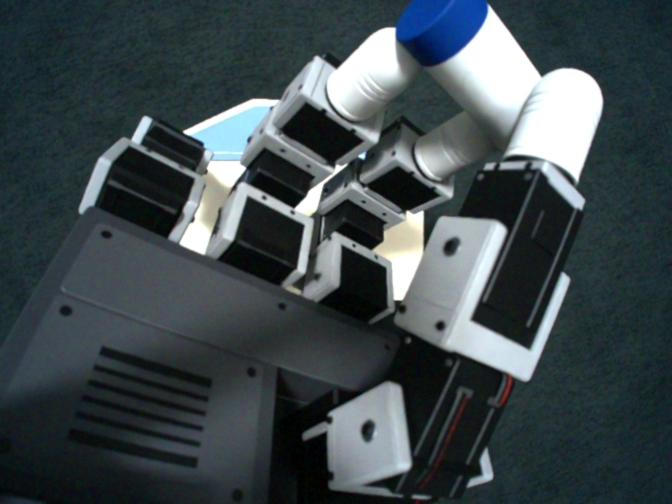

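Scaled by 2.800 from the camera's image (finer frame: 960x720).

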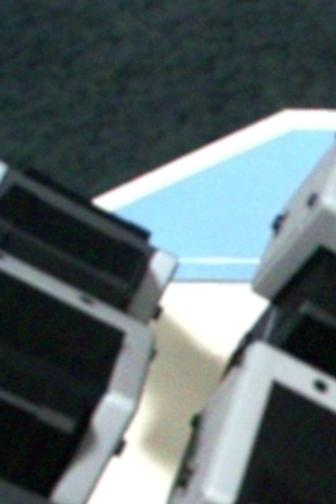

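Scaled by 8.400 from the camera's image (finer frame: 960x720).

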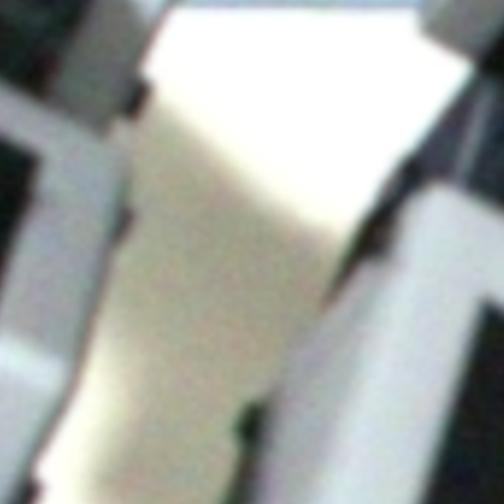

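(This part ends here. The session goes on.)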